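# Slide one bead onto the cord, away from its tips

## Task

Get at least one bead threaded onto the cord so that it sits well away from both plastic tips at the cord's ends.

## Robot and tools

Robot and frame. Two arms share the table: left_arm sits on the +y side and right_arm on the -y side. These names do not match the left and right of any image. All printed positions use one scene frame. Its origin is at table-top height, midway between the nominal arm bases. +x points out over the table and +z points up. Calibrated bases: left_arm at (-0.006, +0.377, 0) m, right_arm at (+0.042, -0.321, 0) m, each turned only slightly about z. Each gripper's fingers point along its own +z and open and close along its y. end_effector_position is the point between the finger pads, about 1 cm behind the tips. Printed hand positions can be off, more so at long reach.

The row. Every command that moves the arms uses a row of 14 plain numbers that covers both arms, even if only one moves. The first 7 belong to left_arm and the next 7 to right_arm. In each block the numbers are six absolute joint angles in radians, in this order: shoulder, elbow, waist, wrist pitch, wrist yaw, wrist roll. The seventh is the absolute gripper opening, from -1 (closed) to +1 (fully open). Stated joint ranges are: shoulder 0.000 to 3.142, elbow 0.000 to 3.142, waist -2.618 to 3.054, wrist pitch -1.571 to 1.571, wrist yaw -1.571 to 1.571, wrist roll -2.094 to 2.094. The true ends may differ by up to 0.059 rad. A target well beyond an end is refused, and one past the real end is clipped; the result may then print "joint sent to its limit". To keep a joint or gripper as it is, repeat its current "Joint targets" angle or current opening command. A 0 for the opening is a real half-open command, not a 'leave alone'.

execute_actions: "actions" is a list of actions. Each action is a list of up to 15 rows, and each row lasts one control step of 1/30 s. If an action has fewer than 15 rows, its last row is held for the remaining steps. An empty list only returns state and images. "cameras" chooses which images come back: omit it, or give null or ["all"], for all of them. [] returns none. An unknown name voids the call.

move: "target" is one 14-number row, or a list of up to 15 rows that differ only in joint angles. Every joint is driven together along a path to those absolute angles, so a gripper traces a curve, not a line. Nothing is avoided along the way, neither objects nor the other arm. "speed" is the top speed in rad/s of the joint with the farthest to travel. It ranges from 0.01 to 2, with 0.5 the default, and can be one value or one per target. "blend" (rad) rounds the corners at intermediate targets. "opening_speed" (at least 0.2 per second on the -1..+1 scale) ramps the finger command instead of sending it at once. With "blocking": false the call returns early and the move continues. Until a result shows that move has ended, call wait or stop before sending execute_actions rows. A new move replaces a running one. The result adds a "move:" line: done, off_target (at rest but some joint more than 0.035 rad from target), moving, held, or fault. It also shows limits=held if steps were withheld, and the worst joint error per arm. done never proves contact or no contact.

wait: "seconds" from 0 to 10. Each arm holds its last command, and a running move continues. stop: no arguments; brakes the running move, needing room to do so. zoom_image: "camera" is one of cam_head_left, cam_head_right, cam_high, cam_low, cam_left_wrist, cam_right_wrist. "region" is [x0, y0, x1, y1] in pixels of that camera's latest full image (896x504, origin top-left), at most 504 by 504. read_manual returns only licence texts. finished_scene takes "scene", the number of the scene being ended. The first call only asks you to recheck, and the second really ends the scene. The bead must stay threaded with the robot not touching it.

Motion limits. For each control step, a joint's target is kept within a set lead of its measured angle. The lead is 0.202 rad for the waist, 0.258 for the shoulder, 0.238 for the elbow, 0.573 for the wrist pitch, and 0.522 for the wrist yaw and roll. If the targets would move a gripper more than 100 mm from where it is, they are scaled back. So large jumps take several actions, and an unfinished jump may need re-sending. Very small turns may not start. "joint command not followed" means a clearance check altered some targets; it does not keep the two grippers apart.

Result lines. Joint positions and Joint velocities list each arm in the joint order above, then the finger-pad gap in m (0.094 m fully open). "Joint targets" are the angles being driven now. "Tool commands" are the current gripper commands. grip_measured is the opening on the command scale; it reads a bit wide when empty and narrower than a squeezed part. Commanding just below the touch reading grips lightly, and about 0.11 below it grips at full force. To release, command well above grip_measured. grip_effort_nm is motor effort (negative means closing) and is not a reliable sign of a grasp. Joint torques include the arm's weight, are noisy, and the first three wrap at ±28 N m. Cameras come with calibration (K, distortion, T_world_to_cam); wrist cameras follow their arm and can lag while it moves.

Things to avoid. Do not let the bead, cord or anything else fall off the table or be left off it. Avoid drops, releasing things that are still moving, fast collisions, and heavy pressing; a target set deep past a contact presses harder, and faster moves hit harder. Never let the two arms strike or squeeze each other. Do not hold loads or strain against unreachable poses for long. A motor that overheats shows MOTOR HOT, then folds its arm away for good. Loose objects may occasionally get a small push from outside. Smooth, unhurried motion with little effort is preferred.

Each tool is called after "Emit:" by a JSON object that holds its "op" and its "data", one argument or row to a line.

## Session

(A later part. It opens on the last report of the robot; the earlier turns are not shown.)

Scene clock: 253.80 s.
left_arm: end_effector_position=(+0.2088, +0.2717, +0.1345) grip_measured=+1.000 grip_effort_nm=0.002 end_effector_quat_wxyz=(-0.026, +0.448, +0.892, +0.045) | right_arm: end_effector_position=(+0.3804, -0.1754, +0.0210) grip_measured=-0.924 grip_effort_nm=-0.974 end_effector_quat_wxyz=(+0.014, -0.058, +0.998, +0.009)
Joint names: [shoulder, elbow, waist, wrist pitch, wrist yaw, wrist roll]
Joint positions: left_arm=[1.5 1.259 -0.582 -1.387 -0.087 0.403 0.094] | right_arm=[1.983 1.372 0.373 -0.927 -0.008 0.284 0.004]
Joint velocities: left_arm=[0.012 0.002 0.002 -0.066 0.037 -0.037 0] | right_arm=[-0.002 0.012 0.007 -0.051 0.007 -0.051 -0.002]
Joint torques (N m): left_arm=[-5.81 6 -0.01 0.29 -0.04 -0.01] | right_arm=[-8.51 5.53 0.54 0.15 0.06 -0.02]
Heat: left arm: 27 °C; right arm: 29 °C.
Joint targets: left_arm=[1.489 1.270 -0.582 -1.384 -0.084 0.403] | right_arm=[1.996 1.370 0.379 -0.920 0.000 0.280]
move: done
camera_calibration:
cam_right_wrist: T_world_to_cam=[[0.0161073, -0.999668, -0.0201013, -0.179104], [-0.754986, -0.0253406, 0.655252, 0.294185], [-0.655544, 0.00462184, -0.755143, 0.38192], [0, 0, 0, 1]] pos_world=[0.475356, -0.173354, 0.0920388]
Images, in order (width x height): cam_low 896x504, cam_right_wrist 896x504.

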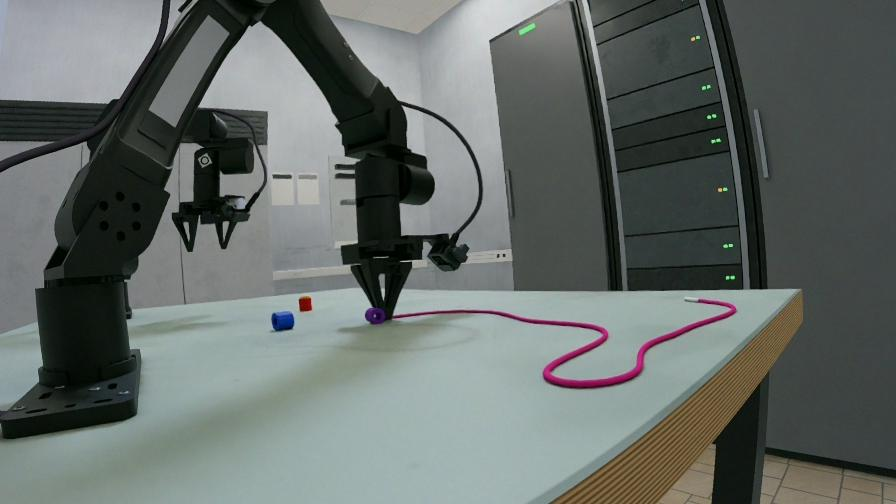

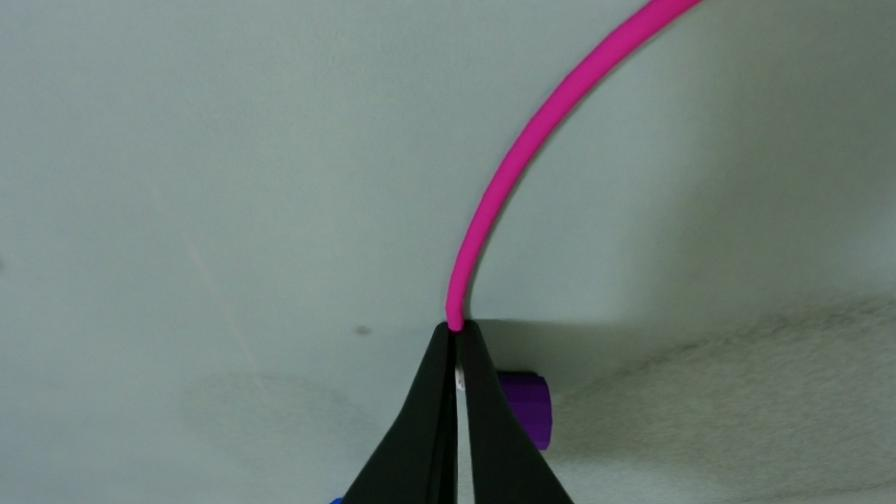

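Emit:
{"op": "move", "data": {
  "target": [
    [1.489,1.270,-0.582,-1.384,-0.084,0.403,1,1.985,1.65,0.379,-1.23,0,0.280,-0.97],
    [1.489,1.270,-0.582,-1.384,-0.084,0.403,1,2.010,1.98,0.600,-1.53,0,1.537,-0.97]
  ],
  "blend": 0.05
}}

Emit:
{"op": "zoom_image", "data": {
  "camera": "cam_right_wrist",
  "region": [350, 200, 600, 400]
}}

Emit:
{"op": "zoom_image", "data": {
  "camera": "cam_high",
  "region": [300, 120, 500, 300]
}}

Emit:
{"op": "zoom_image", "data": {
  "camera": "cam_low",
  "region": [300, 150, 500, 320]
}}

Scene clock: 296.27 s.
left_arm: end_effector_position=(+0.2088, +0.2717, +0.1345) grip_measured=+1.000 grip_effort_nm=0.007 end_effector_quat_wxyz=(-0.026, +0.448, +0.892, +0.045) | right_arm: end_effector_position=(+0.3485, -0.0986, +0.1598) grip_measured=-0.929 grip_effort_nm=-1.057 end_effector_quat_wxyz=(+0.001, +0.439, +0.898, +0.010)
Joint names: [shoulder, elbow, waist, wrist pitch, wrist yaw, wrist roll]
Joint positions: left_arm=[1.5 1.259 -0.582 -1.387 -0.087 0.403 0.094] | right_arm=[1.99 1.943 0.594 -1.506 -0.008 1.531 0.003]
Joint velocities: left_arm=[-0.022 -0.002 0.017 -0.007 -0.022 -0.007 0] | right_arm=[-0.007 -0.022 -0.012 0.037 0.022 0.022 0]
Joint torques (N m): left_arm=[-5.82 6 -0.03 0.29 -0.03 -0.01] | right_arm=[-8.32 8.87 0.49 -0.19 0.06 0.08]
Heat: left arm: 27 °C; right arm: 29 °C.
Joint targets: left_arm=[1.489 1.270 -0.582 -1.384 -0.084 0.403] | right_arm=[2.010 1.980 0.600 -1.530 0.000 1.537]
move: off_target (right_arm); right_arm: the elbow is farthest, 0.037 rad from its target
camera_calibration:
cam_right_wrist: T_world_to_cam=[[-0.846754, -0.531692, -0.0176479, 0.247371], [-0.39858, 0.612095, 0.682989, 0.115213], [-0.352338, 0.585358, -0.730215, 0.41309], [0, 0, 0, 1]] pos_world=[0.400932, -0.180801, 0.227321]

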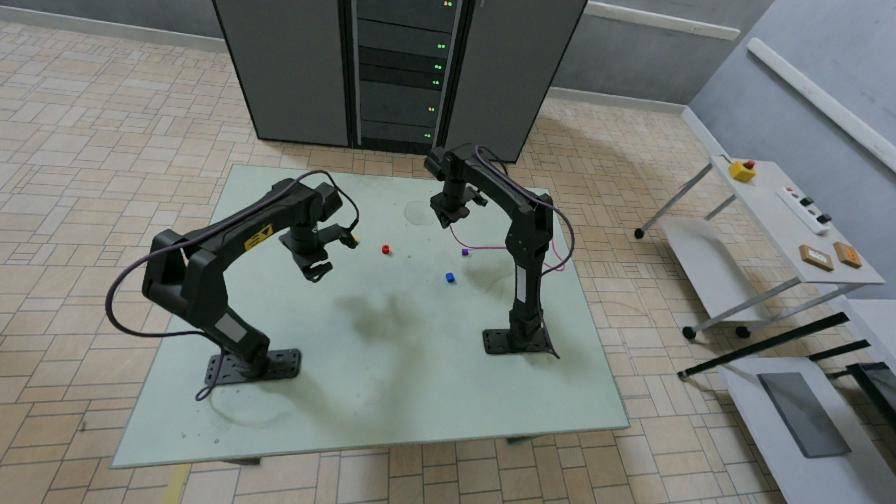

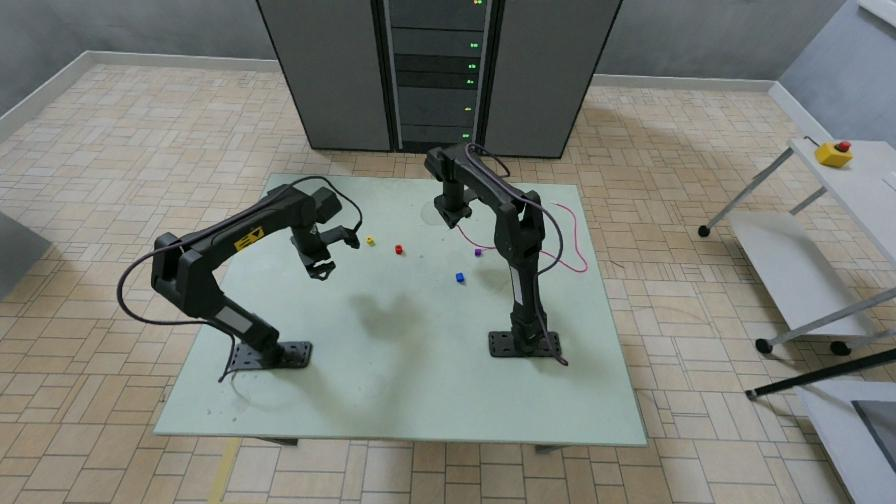

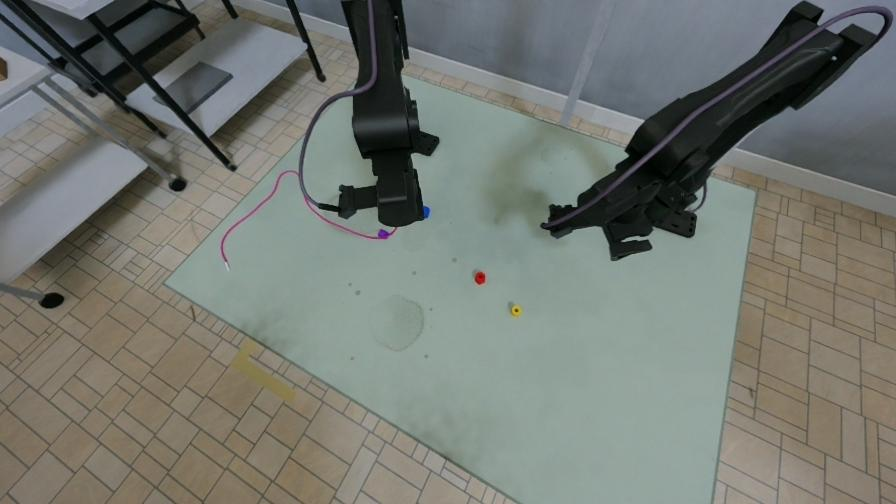

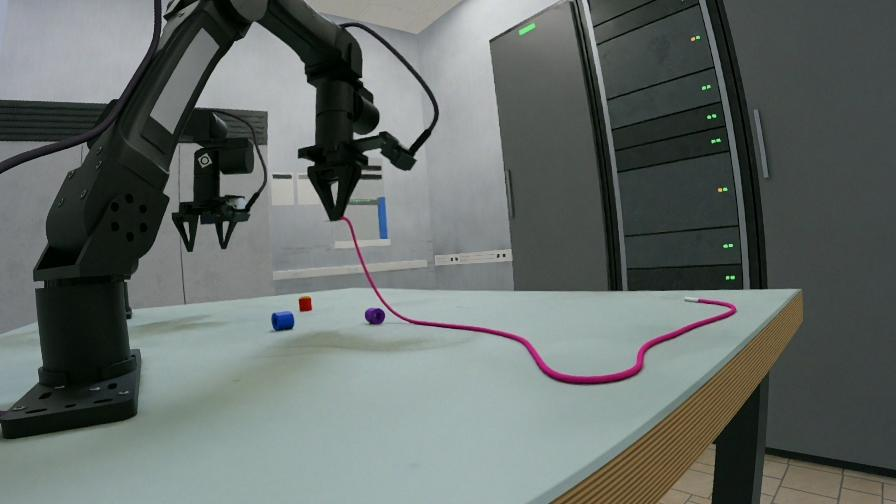

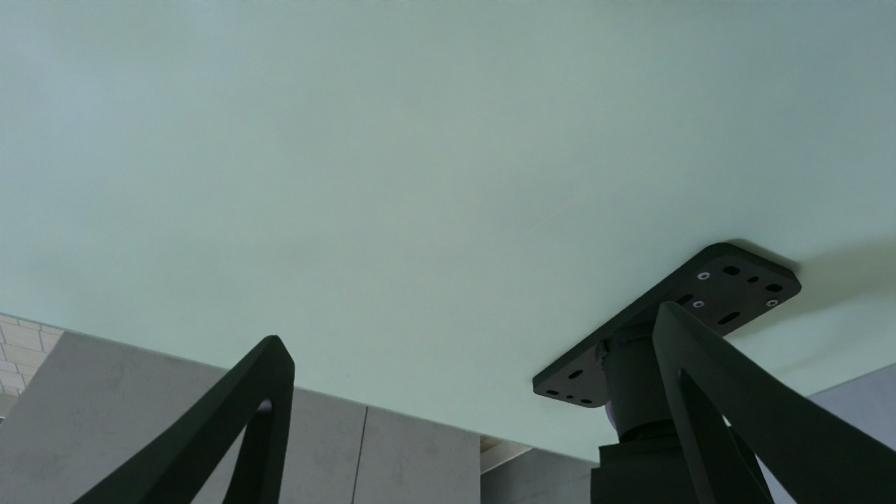

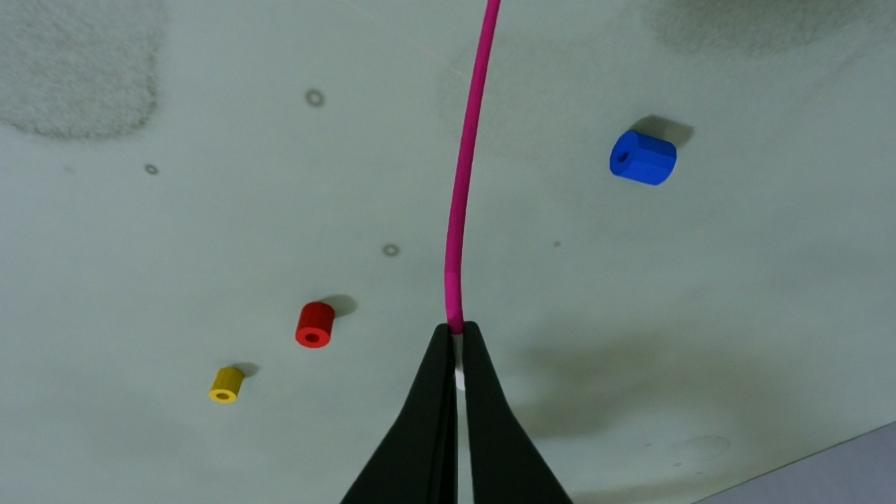

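Scaled by 2.016 from the camera's 896x504 image, which has a finer 1280x720 frame.

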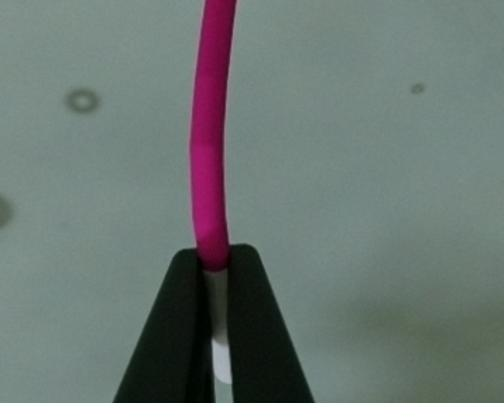

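Scaled by 2.520 from the camera's 896x504 image, which has a finer 1280x720 frame.

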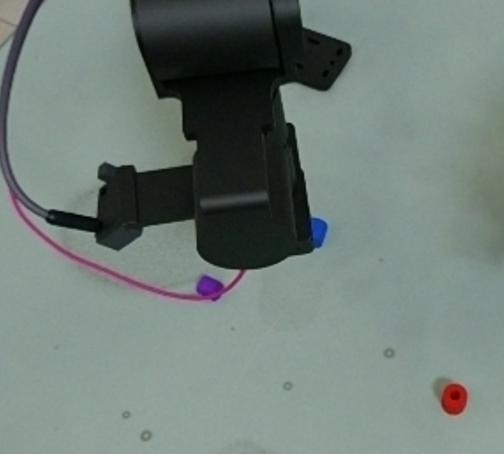

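Scaled by 2.520 from the camera's 896x504 image, which has a finer 1280x720 frame.

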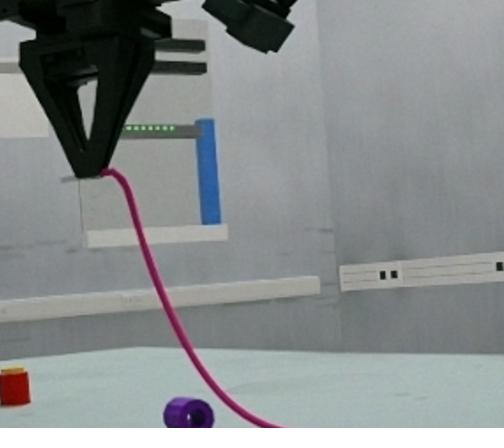

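Emit:
{"op": "move", "data": {
  "target": [2.413,2.386,-0.751,-1.543,0,0,1,2.010,1.980,0.600,-1.530,0,1.537,-0.97],
  "cameras": ["cam_left_wrist","cam_high","cam_low"]
}}

Scene clock: 319.67 s.
left_arm: end_effector_position=(+0.3505, +0.0868, +0.1013) grip_measured=+1.000 grip_effort_nm=0.002 end_effector_quat_wxyz=(+0.001, +0.340, +0.940, +0.003) | right_arm: end_effector_position=(+0.3484, -0.0986, +0.1598) grip_measured=-0.929 grip_effort_nm=-1.057 end_effector_quat_wxyz=(+0.001, +0.440, +0.898, +0.010)
Joint names: [shoulder, elbow, waist, wrist pitch, wrist yaw, wrist roll]
Joint positions: left_arm=[2.393 2.358 -0.745 -1.536 -0.007 0.006 0.094] | right_arm=[1.99 1.943 0.594 -1.506 -0.008 1.532 0.003]
Joint velocities: left_arm=[-0.002 -0.002 -0.002 0.022 -0.051 -0.007 0] | right_arm=[-0.017 -0.007 0.012 0.051 -0.007 -0.022 0]
Joint torques (N m): left_arm=[-10.96 7.28 -0.53 0.28 0.04 -0.06] | right_arm=[-8.29 8.87 0.49 -0.18 0.08 0.07]
Heat: left arm: 27 °C; right arm: 30 °C.
Joint targets: left_arm=[2.413 2.386 -0.751 -1.543 0.000 0.000] | right_arm=[2.010 1.980 0.600 -1.530 0.000 1.537]
move: off_target (right_arm); right_arm: the elbow is farthest, 0.037 rad from its target
camera_calibration:
cam_left_wrist: T_world_to_cam=[[-0.733436, -0.679745, -0.00441727, 0.320938], [-0.502709, 0.538019, 0.676623, 0.0868671], [-0.457554, 0.49848, -0.736316, 0.30481], [0, 0, 0, 1]] pos_world=[0.418523, 0.0194779, 0.167078]
Images, in order (width x height): cam_high 896x504, cam_low 896x504, cam_left_wrist 896x504.

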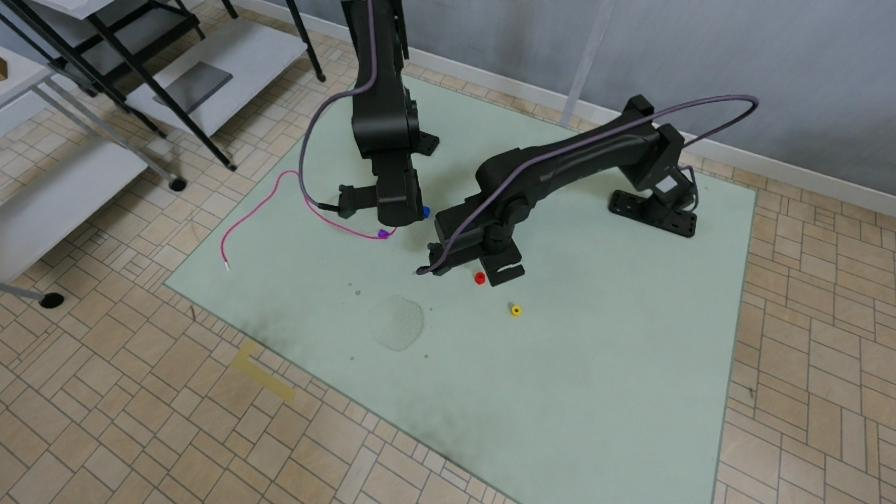

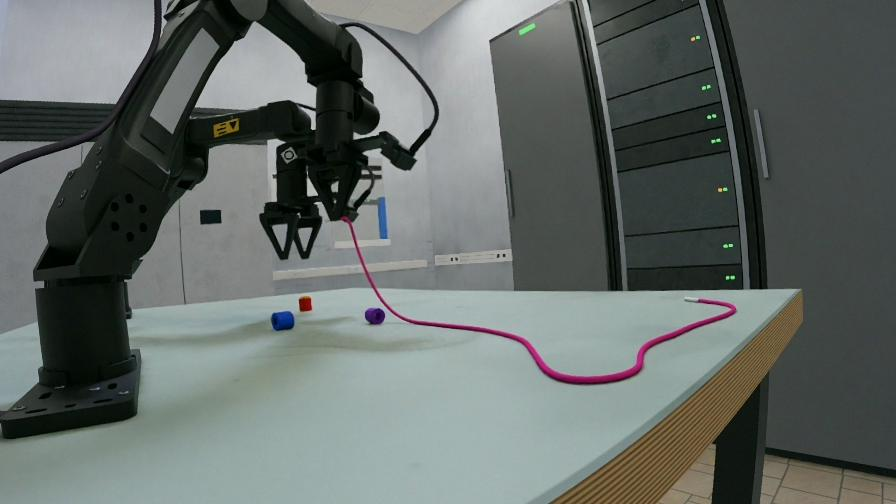

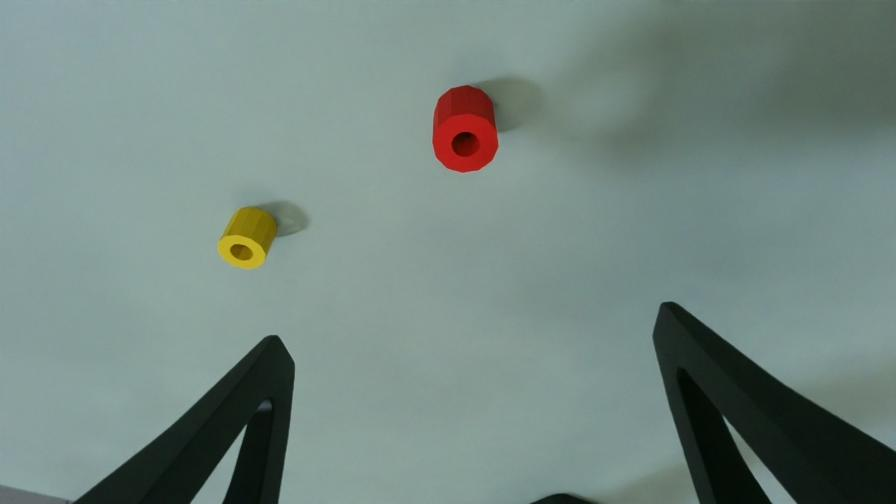

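Emit:
{"op": "move", "data": {
  "target": [2.478,2.32,-0.733,-1.42,0,0,0,2.010,1.980,0.600,-1.530,0,1.537,-0.97],
  "cameras": ["cam_left_wrist"]
}}

Scene clock: 336.03 s.
left_arm: end_effector_position=(+0.3614, +0.0777, +0.0603) grip_measured=+0.002 grip_effort_nm=-0.105 end_effector_quat_wxyz=(-0.003, +0.339, +0.941, +0.004) | right_arm: end_effector_position=(+0.3484, -0.0986, +0.1598) grip_measured=-0.929 grip_effort_nm=-1.062 end_effector_quat_wxyz=(+0.001, +0.440, +0.898, +0.010)
Joint names: [shoulder, elbow, waist, wrist pitch, wrist yaw, wrist roll]
Joint positions: left_arm=[2.463 2.32 -0.745 -1.435 -0.006 0.005 0.047] | right_arm=[1.99 1.943 0.594 -1.506 -0.008 1.532 0.003]
Joint velocities: left_arm=[-0.012 0.002 -0.022 -0.007 -0.037 0.037 -0.001] | right_arm=[0.007 -0.002 0.002 0.037 -0.007 0.007 0]
Joint torques (N m): left_arm=[-11.88 5.24 0.94 0.47 0.03 -0.05] | right_arm=[-8.32 8.87 0.49 -0.19 0.09 0.07]
Heat: left arm: 28 °C; right arm: 30 °C.
Joint targets: left_arm=[2.478 2.320 -0.733 -1.420 0.000 0.000] | right_arm=[2.010 1.980 0.600 -1.530 0.000 1.537]
move: off_target (right_arm); right_arm: the elbow is farthest, 0.037 rad from its target
camera_calibration:
cam_left_wrist: T_world_to_cam=[[-0.73268, -0.680567, -0.00296832, 0.322307], [-0.498959, 0.53419, 0.682408, 0.123585], [-0.462839, 0.501468, -0.730965, 0.285478], [0, 0, 0, 1]] pos_world=[0.429942, 0.0101756, 0.125296]
Images, in order (width x height): cam_left_wrist 896x504.

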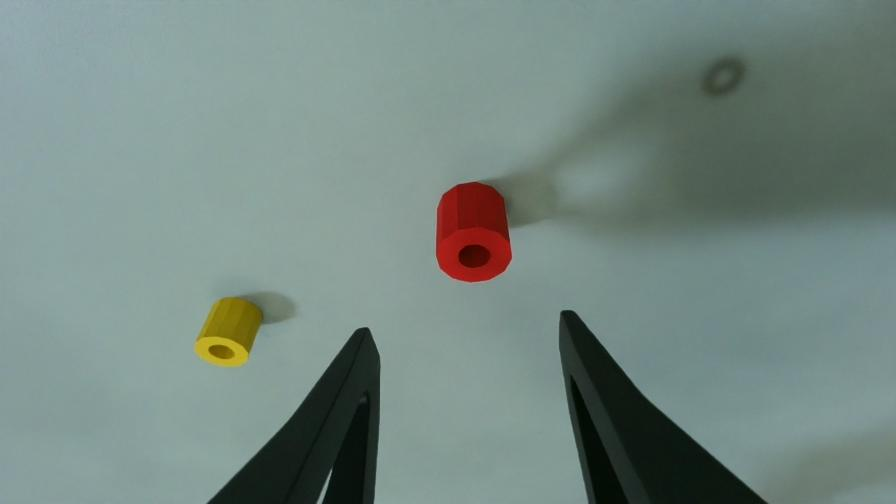

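Emit:
{"op": "move", "data": {
  "target": [2.473,2.145,-0.733,-1.240,0,0,0,2.010,1.980,0.600,-1.530,0,1.537,-0.97],
  "cameras": ["cam_left_wrist","cam_low"],
  "speed": 0.2
}}

Emit:
{"op": "zoom_image", "data": {
  "camera": "cam_low",
  "region": [250, 230, 370, 330]
}}

Scene clock: 351.60 s.
left_arm: end_effector_position=(+0.3635, +0.0760, +0.0172) grip_measured=+0.002 grip_effort_nm=-0.100 end_effector_quat_wxyz=(+0.002, +0.339, +0.941, +0.003) | right_arm: end_effector_position=(+0.3484, -0.0986, +0.1598) grip_measured=-0.929 grip_effort_nm=-1.057 end_effector_quat_wxyz=(+0.001, +0.440, +0.898, +0.010)
Joint names: [shoulder, elbow, waist, wrist pitch, wrist yaw, wrist roll]
Joint positions: left_arm=[2.463 2.149 -0.745 -1.255 -0.006 0.005 0.047] | right_arm=[1.99 1.943 0.594 -1.506 -0.008 1.532 0.003]
Joint velocities: left_arm=[0.012 0.007 0.007 0.051 0.095 0.037 0] | right_arm=[-0.002 0.002 -0.017 -0.022 -0.095 0.051 0]
Joint torques (N m): left_arm=[-12.38 5.01 0.92 0.45 0.04 -0.06] | right_arm=[-8.31 8.88 0.54 -0.18 0.07 0.05]
Heat: left arm: 28 °C; right arm: 30 °C.
Joint targets: left_arm=[2.473 2.145 -0.733 -1.240 0.000 0.000] | right_arm=[2.010 1.980 0.600 -1.530 0.000 1.537]
move: off_target (right_arm); right_arm: the elbow is farthest, 0.037 rad from its target
camera_calibration:
cam_left_wrist: T_world_to_cam=[[-0.732656, -0.680587, -0.00414178, 0.322549], [-0.503563, 0.537974, 0.676024, 0.156399], [-0.457865, 0.497378, -0.736868, 0.25441], [0, 0, 0, 1]] pos_world=[0.43156, 0.00884581, 0.0830727]
Images, in order (width x height): cam_low 896x504, cam_left_wrist 896x504.

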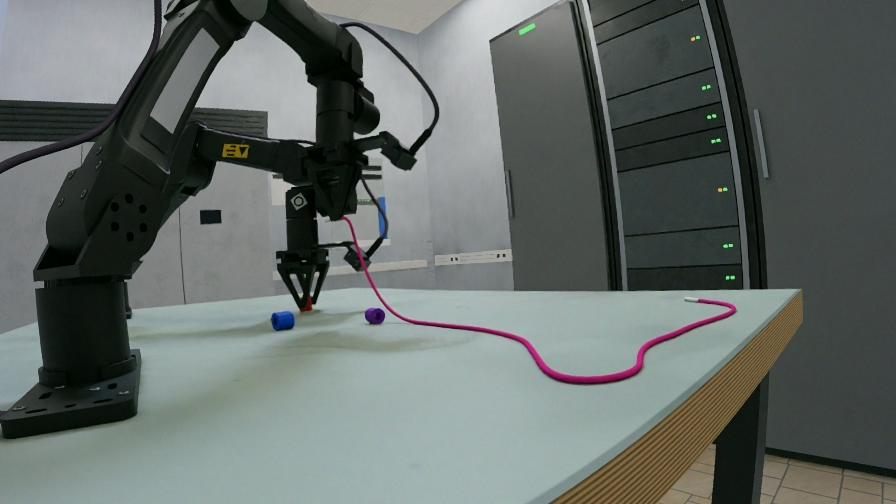

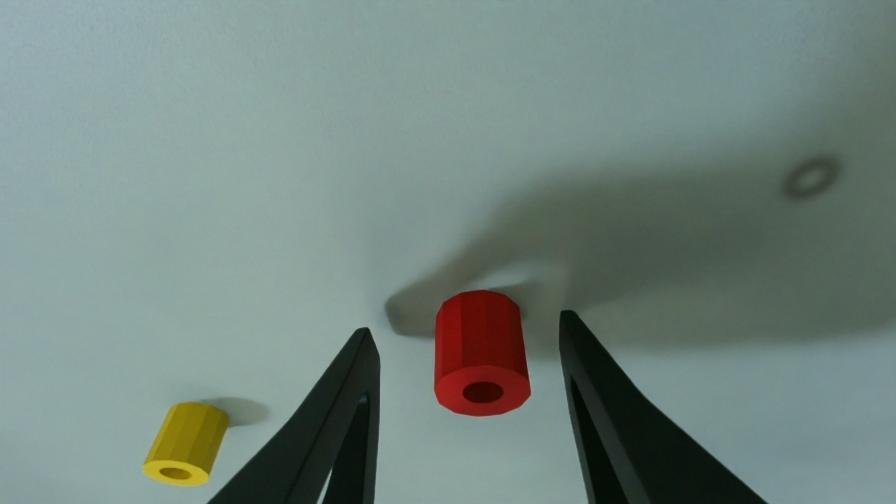

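Scaled by 4.200 from the camera's 896x504 image, which has a finer 1280x720 frame.

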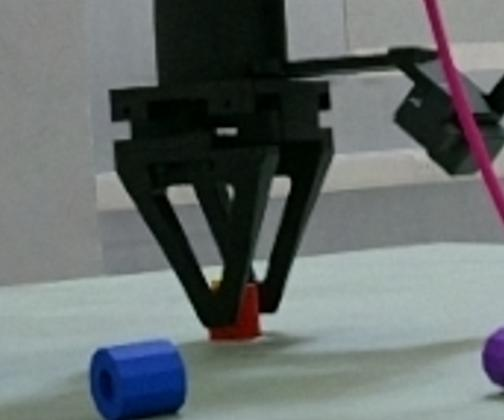

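Emit:
{"op": "move", "data": {
  "target": [2.473,2.128,-0.763,-1.225,0,0,0,2.010,1.980,0.600,-1.530,0,1.537,-0.97],
  "cameras": ["cam_left_wrist","cam_low"],
  "speed": 0.2
}}

Emit:
{"op": "zoom_image", "data": {
  "camera": "cam_low",
  "region": [250, 230, 370, 330]
}}

Scene clock: 361.70 s.
left_arm: end_effector_position=(+0.3610, +0.0736, +0.0133) grip_measured=+0.002 grip_effort_nm=-0.095 end_effector_quat_wxyz=(+0.001, +0.343, +0.939, +0.003) | right_arm: end_effector_position=(+0.3484, -0.0986, +0.1598) grip_measured=-0.929 grip_effort_nm=-1.057 end_effector_quat_wxyz=(+0.001, +0.440, +0.898, +0.010)
Joint names: [shoulder, elbow, waist, wrist pitch, wrist yaw, wrist roll]
Joint positions: left_arm=[2.463 2.133 -0.752 -1.24 -0.006 0.005 0.047] | right_arm=[1.99 1.943 0.594 -1.506 -0.008 1.532 0.003]
Joint velocities: left_arm=[0.002 -0.002 -0.002 -0.037 0.022 -0.007 0] | right_arm=[-0.017 -0.002 0.002 0.007 0.051 0.022 0]
Joint torques (N m): left_arm=[-12.36 4.9 -0.88 0.46 0.04 -0.06] | right_arm=[-8.28 8.85 0.54 -0.19 0.05 0.06]
Heat: left arm: 28 °C; right arm: 30 °C.
Joint targets: left_arm=[2.473 2.128 -0.763 -1.225 0.000 0.000] | right_arm=[2.010 1.980 0.600 -1.530 0.000 1.537]
move: off_target (right_arm); right_arm: the elbow is farthest, 0.037 rad from its target
camera_calibration:
cam_left_wrist: T_world_to_cam=[[-0.737571, -0.675258, -0.00409077, 0.320434], [-0.499452, 0.541445, 0.676303, 0.157342], [-0.454463, 0.500864, -0.736613, 0.25007], [0, 0, 0, 1]] pos_world=[0.428575, 0.00593255, 0.0791044]
Images, in order (width x height): cam_low 896x504, cam_left_wrist 896x504.

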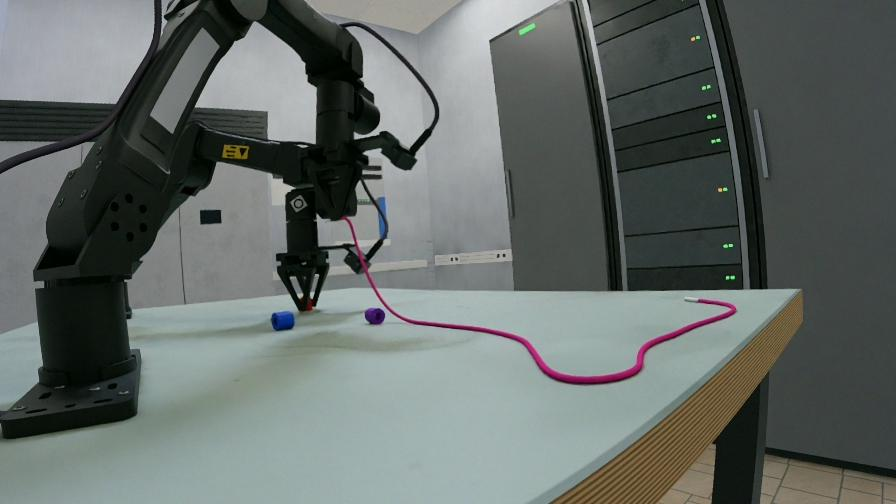

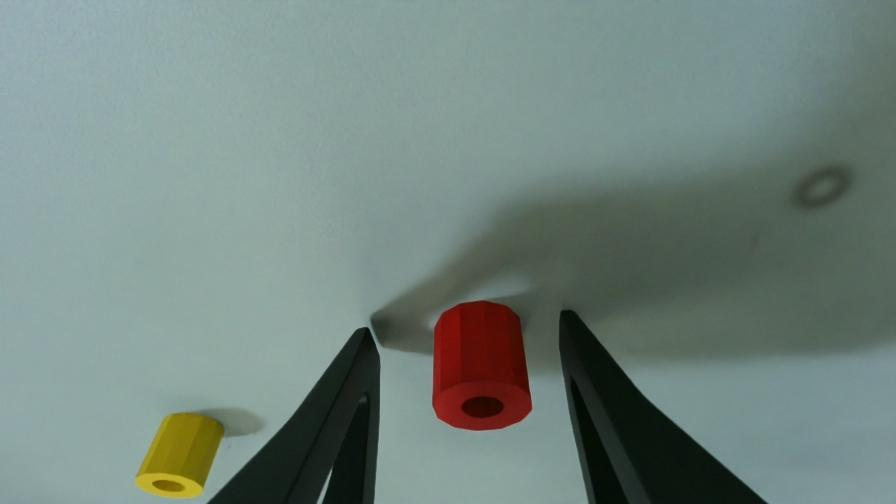

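Scaled by 4.200 from the camera's 896x504 image, which has a finer 1280x720 frame.

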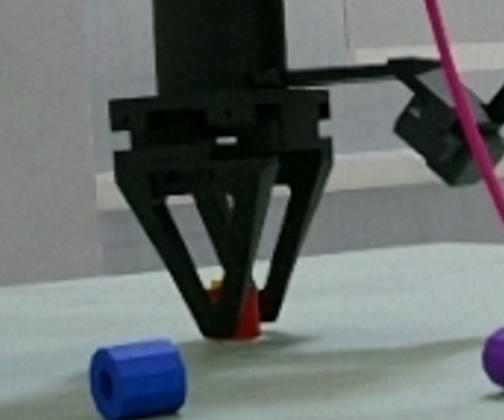

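Emit:
{"op": "move", "data": {
  "target": [2.473,2.128,-0.763,-1.225,0,0,-0.65,2.010,1.980,0.600,-1.530,0,1.537,-0.97],
  "cameras": ["cam_left_wrist"],
  "opening_speed": 0.4
}}

Scene clock: 372.73 s.
left_arm: end_effector_position=(+0.3612, +0.0735, +0.0133) grip_measured=-0.562 grip_effort_nm=-1.028 end_effector_quat_wxyz=(+0.002, +0.343, +0.939, +0.003) | right_arm: end_effector_position=(+0.3484, -0.0986, +0.1598) grip_measured=-0.929 grip_effort_nm=-1.057 end_effector_quat_wxyz=(+0.001, +0.440, +0.898, +0.010)
Joint names: [shoulder, elbow, waist, wrist pitch, wrist yaw, wrist roll]
Joint positions: left_arm=[2.463 2.133 -0.752 -1.239 -0.006 0.005 0.021] | right_arm=[1.99 1.943 0.594 -1.506 -0.008 1.532 0.003]
Joint velocities: left_arm=[-0.017 0.002 -0.002 -0.095 -0.022 0.037 0.001] | right_arm=[-0.002 -0.007 -0.022 0.007 -0.066 0.007 0]
Joint torques (N m): left_arm=[-12.37 4.88 -0.9 0.46 0.03 -0.05] | right_arm=[-8.29 8.83 0.49 -0.18 0.06 0.07]
Heat: left arm: 28 °C; right arm: 30 °C.
Joint targets: left_arm=[2.473 2.128 -0.763 -1.225 0.000 0.000] | right_arm=[2.010 1.980 0.600 -1.530 0.000 1.537]
move: off_target (right_arm); right_arm: the elbow is farthest, 0.037 rad from its target
camera_calibration:
cam_left_wrist: T_world_to_cam=[[-0.737567, -0.675261, -0.00424381, 0.320473], [-0.500046, 0.54194, 0.675466, 0.157739], [-0.453816, 0.500324, -0.737379, 0.250076], [0, 0, 0, 1]] pos_world=[0.428736, 0.00579857, 0.0792136]
Images, in order (width x height): cam_left_wrist 896x504.

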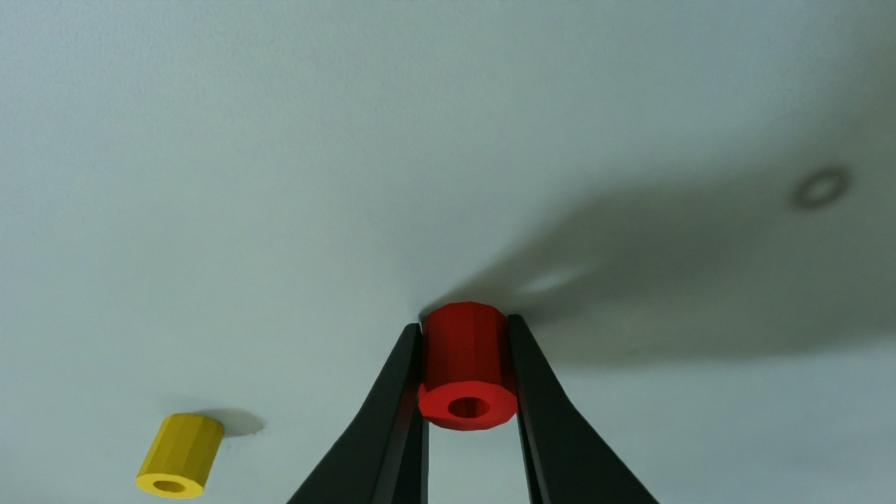

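Emit:
{"op": "move", "data": {
  "target": [
    [2.02,1.93,-0.763,-1.488,0,0,-0.65,2.010,1.980,0.600,-1.530,0,1.537,-0.97],
    [2.05,0.85,-0.80,1.2,0,0,-0.65,2.010,1.980,0.600,-1.530,0,1.537,-0.97],
    [2.05,0.85,-0.985,1.2,0,0,-0.65,2.010,1.980,0.600,-1.530,0,1.537,-0.97]
  ],
  "speed": 0.6,
  "blend": 0.1
}}

Emit:
{"op": "zoom_image", "data": {
  "camera": "cam_left_wrist",
  "region": [300, 150, 700, 504]
}}

Emit:
{"op": "zoom_image", "data": {
  "camera": "cam_low",
  "region": [270, 100, 430, 260]
}}

Emit:
{"op": "zoom_image", "data": {
  "camera": "cam_right_wrist",
  "region": [300, 200, 700, 504]
}}

Scene clock: 409.93 s.
left_arm: end_effector_position=(+0.3116, -0.0546, +0.1399) grip_measured=-0.562 grip_effort_nm=-1.028 end_effector_quat_wxyz=(+0.624, +0.325, +0.636, -0.316) | right_arm: end_effector_position=(+0.3484, -0.0986, +0.1598) grip_measured=-0.929 grip_effort_nm=-1.057 end_effector_quat_wxyz=(+0.001, +0.440, +0.898, +0.010)
Joint names: [shoulder, elbow, waist, wrist pitch, wrist yaw, wrist roll]
Joint positions: left_arm=[2.057 0.856 -0.993 1.179 0.004 0.005 0.021] | right_arm=[1.99 1.943 0.594 -1.506 -0.008 1.532 0.003]
Joint velocities: left_arm=[-0.007 -0.002 -0.027 -0.037 0.037 -0.037 0] | right_arm=[-0.022 -0.002 0.012 -0.022 0.095 -0.037 -0.001]
Joint torques (N m): left_arm=[-10 4.12 0.66 1.74 -0.06 -0.06] | right_arm=[-8.31 8.88 0.51 -0.19 0.04 0.04]
Heat: left arm: 29 °C; right arm: 30 °C.
Joint targets: left_arm=[2.050 0.850 -0.985 1.200 0.000 0.000] | right_arm=[2.010 1.980 0.600 -1.530 0.000 1.537]
move: off_target (right_arm); blend cut to 0.0925 rad at target 2; right_arm: the elbow is farthest, 0.037 rad from its target
camera_calibration:
cam_left_wrist: T_world_to_cam=[[-0.803819, -0.579685, -0.133567, 0.24188], [-0.326821, 0.617948, -0.715072, 0.26152], [0.497054, -0.531136, -0.686172, 0.0252546], [0, 0, 0, 1]] pos_world=[0.267346, -0.00797813, 0.236642]
cam_right_wrist: T_world_to_cam=[[-0.847367, -0.530727, -0.0172566, 0.247523], [-0.397654, 0.612694, 0.682991, 0.114954], [-0.351909, 0.585607, -0.730223, 0.41297], [0, 0, 0, 1]] pos_world=[0.400783, -0.180902, 0.227319]

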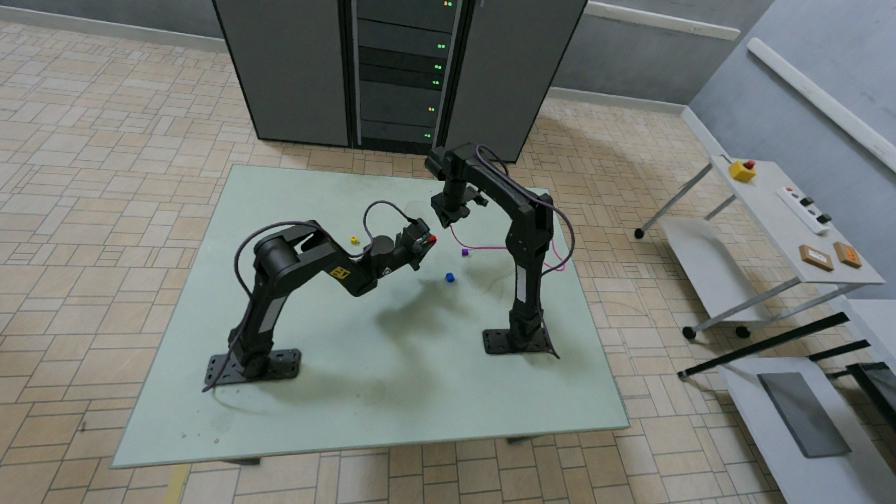

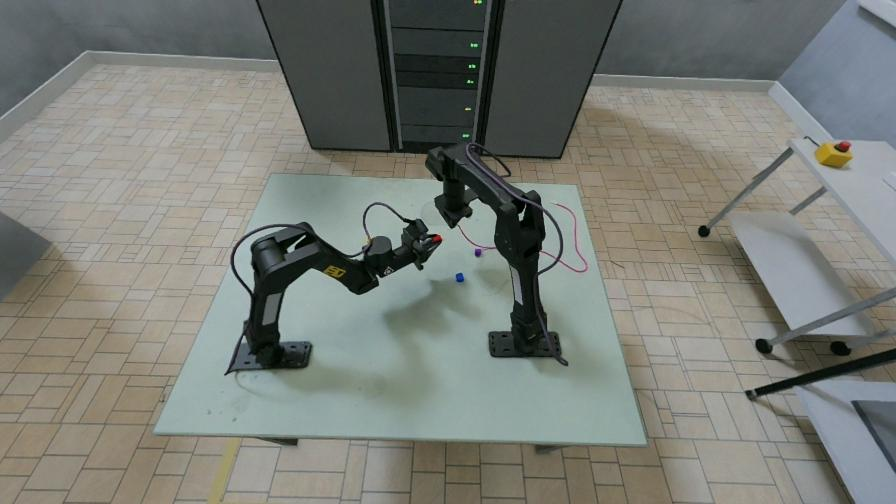

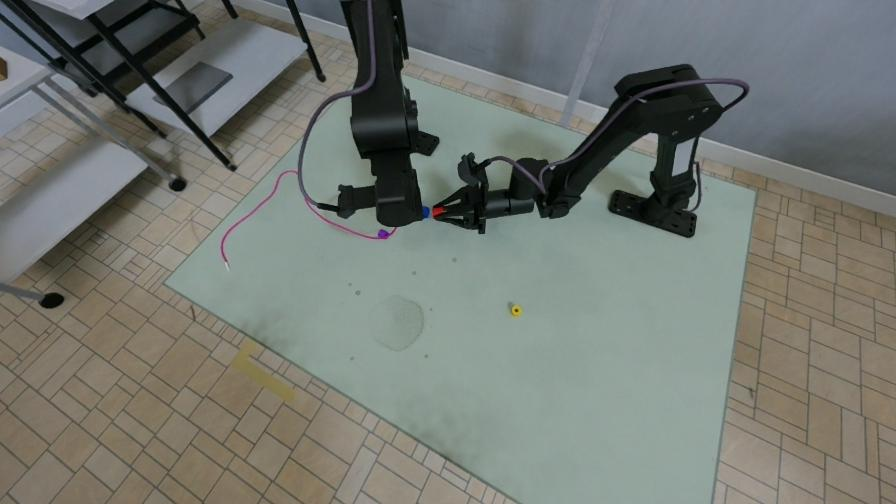

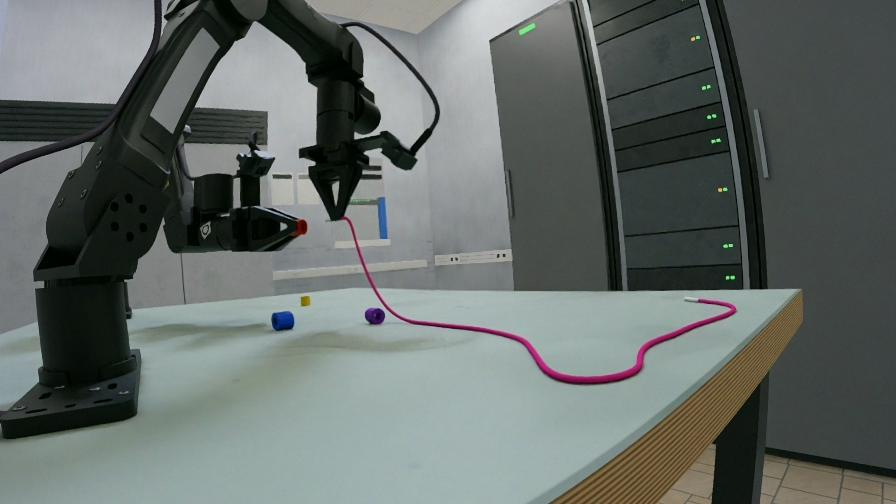

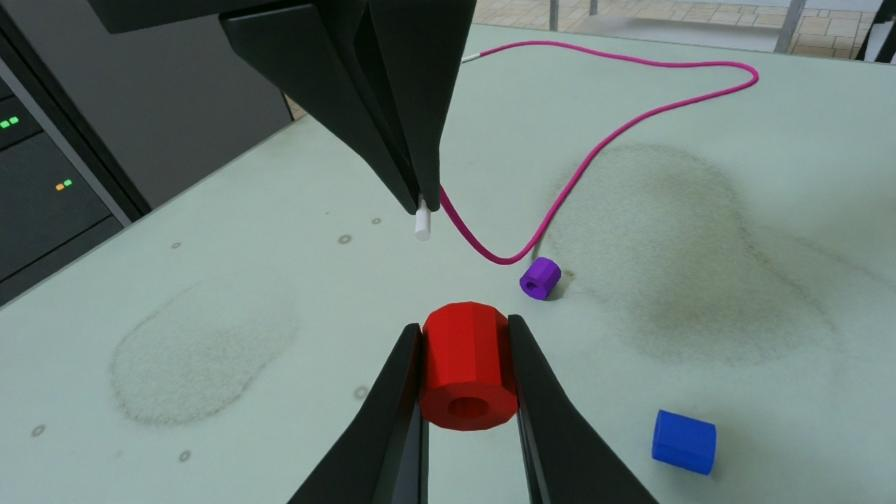

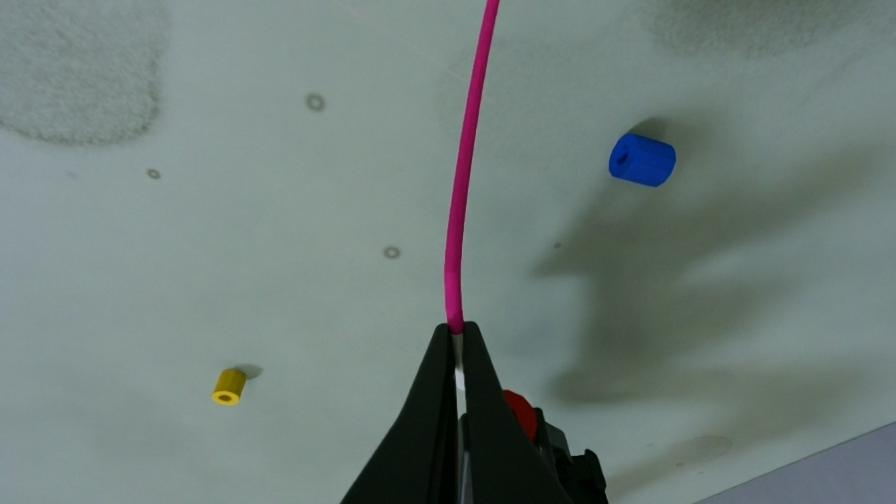

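Scaled by 1.260 from the camera's 896x504 image, which has a finer 1280x720 frame.

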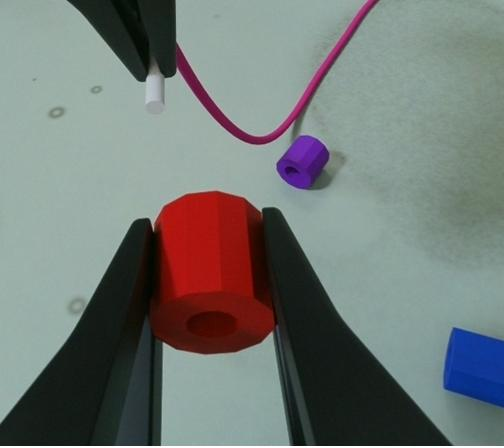

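Scaled by 3.150 from the camera's 896x504 image, which has a finer 1280x720 frame.

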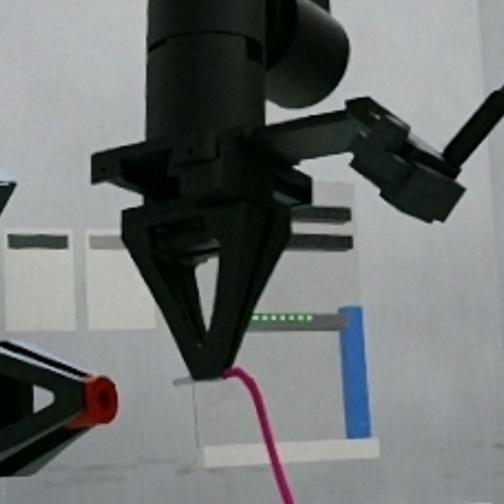

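Scaled by 1.260 from the camera's 896x504 image, which has a finer 1280x720 frame.

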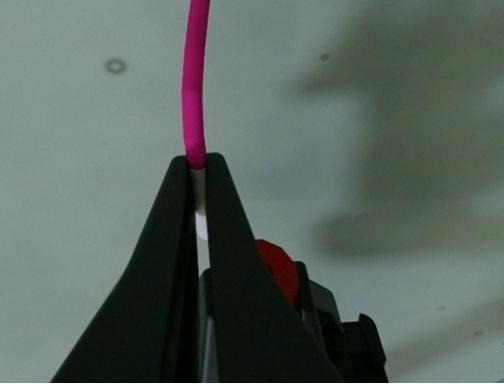

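Emit:
{"op": "zoom_image", "data": {
  "camera": "cam_low",
  "region": [280, 200, 360, 245]
}}

Emit:
{"op": "zoom_image", "data": {
  "camera": "cam_left_wrist",
  "region": [380, 160, 480, 260]
}}

Emit:
{"op": "zoom_image", "data": {
  "camera": "cam_right_wrist",
  "region": [410, 310, 570, 470]
}}

Scaled by 6.300 from the camera's 896x504 image, which has a finer 1280x720 frame.

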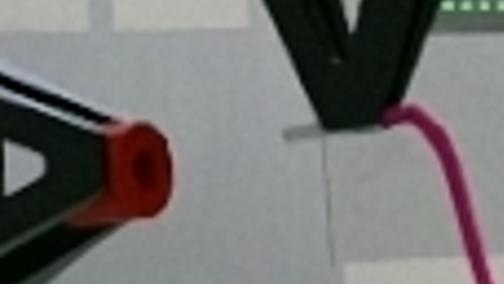

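Scaled by 5.040 from the camera's 896x504 image, which has a finer 1280x720 frame.

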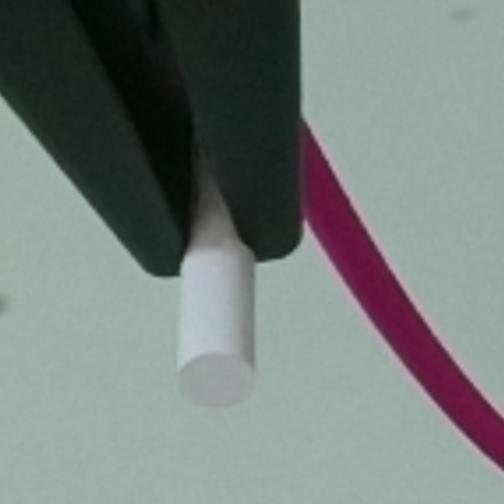

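Scaled by 3.150 from the camera's 896x504 image, which has a finer 1280x720 frame.

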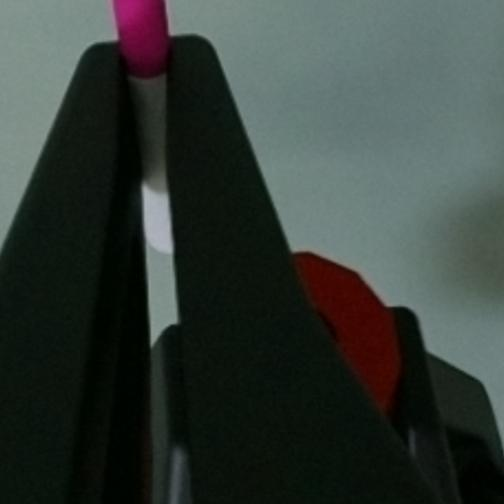

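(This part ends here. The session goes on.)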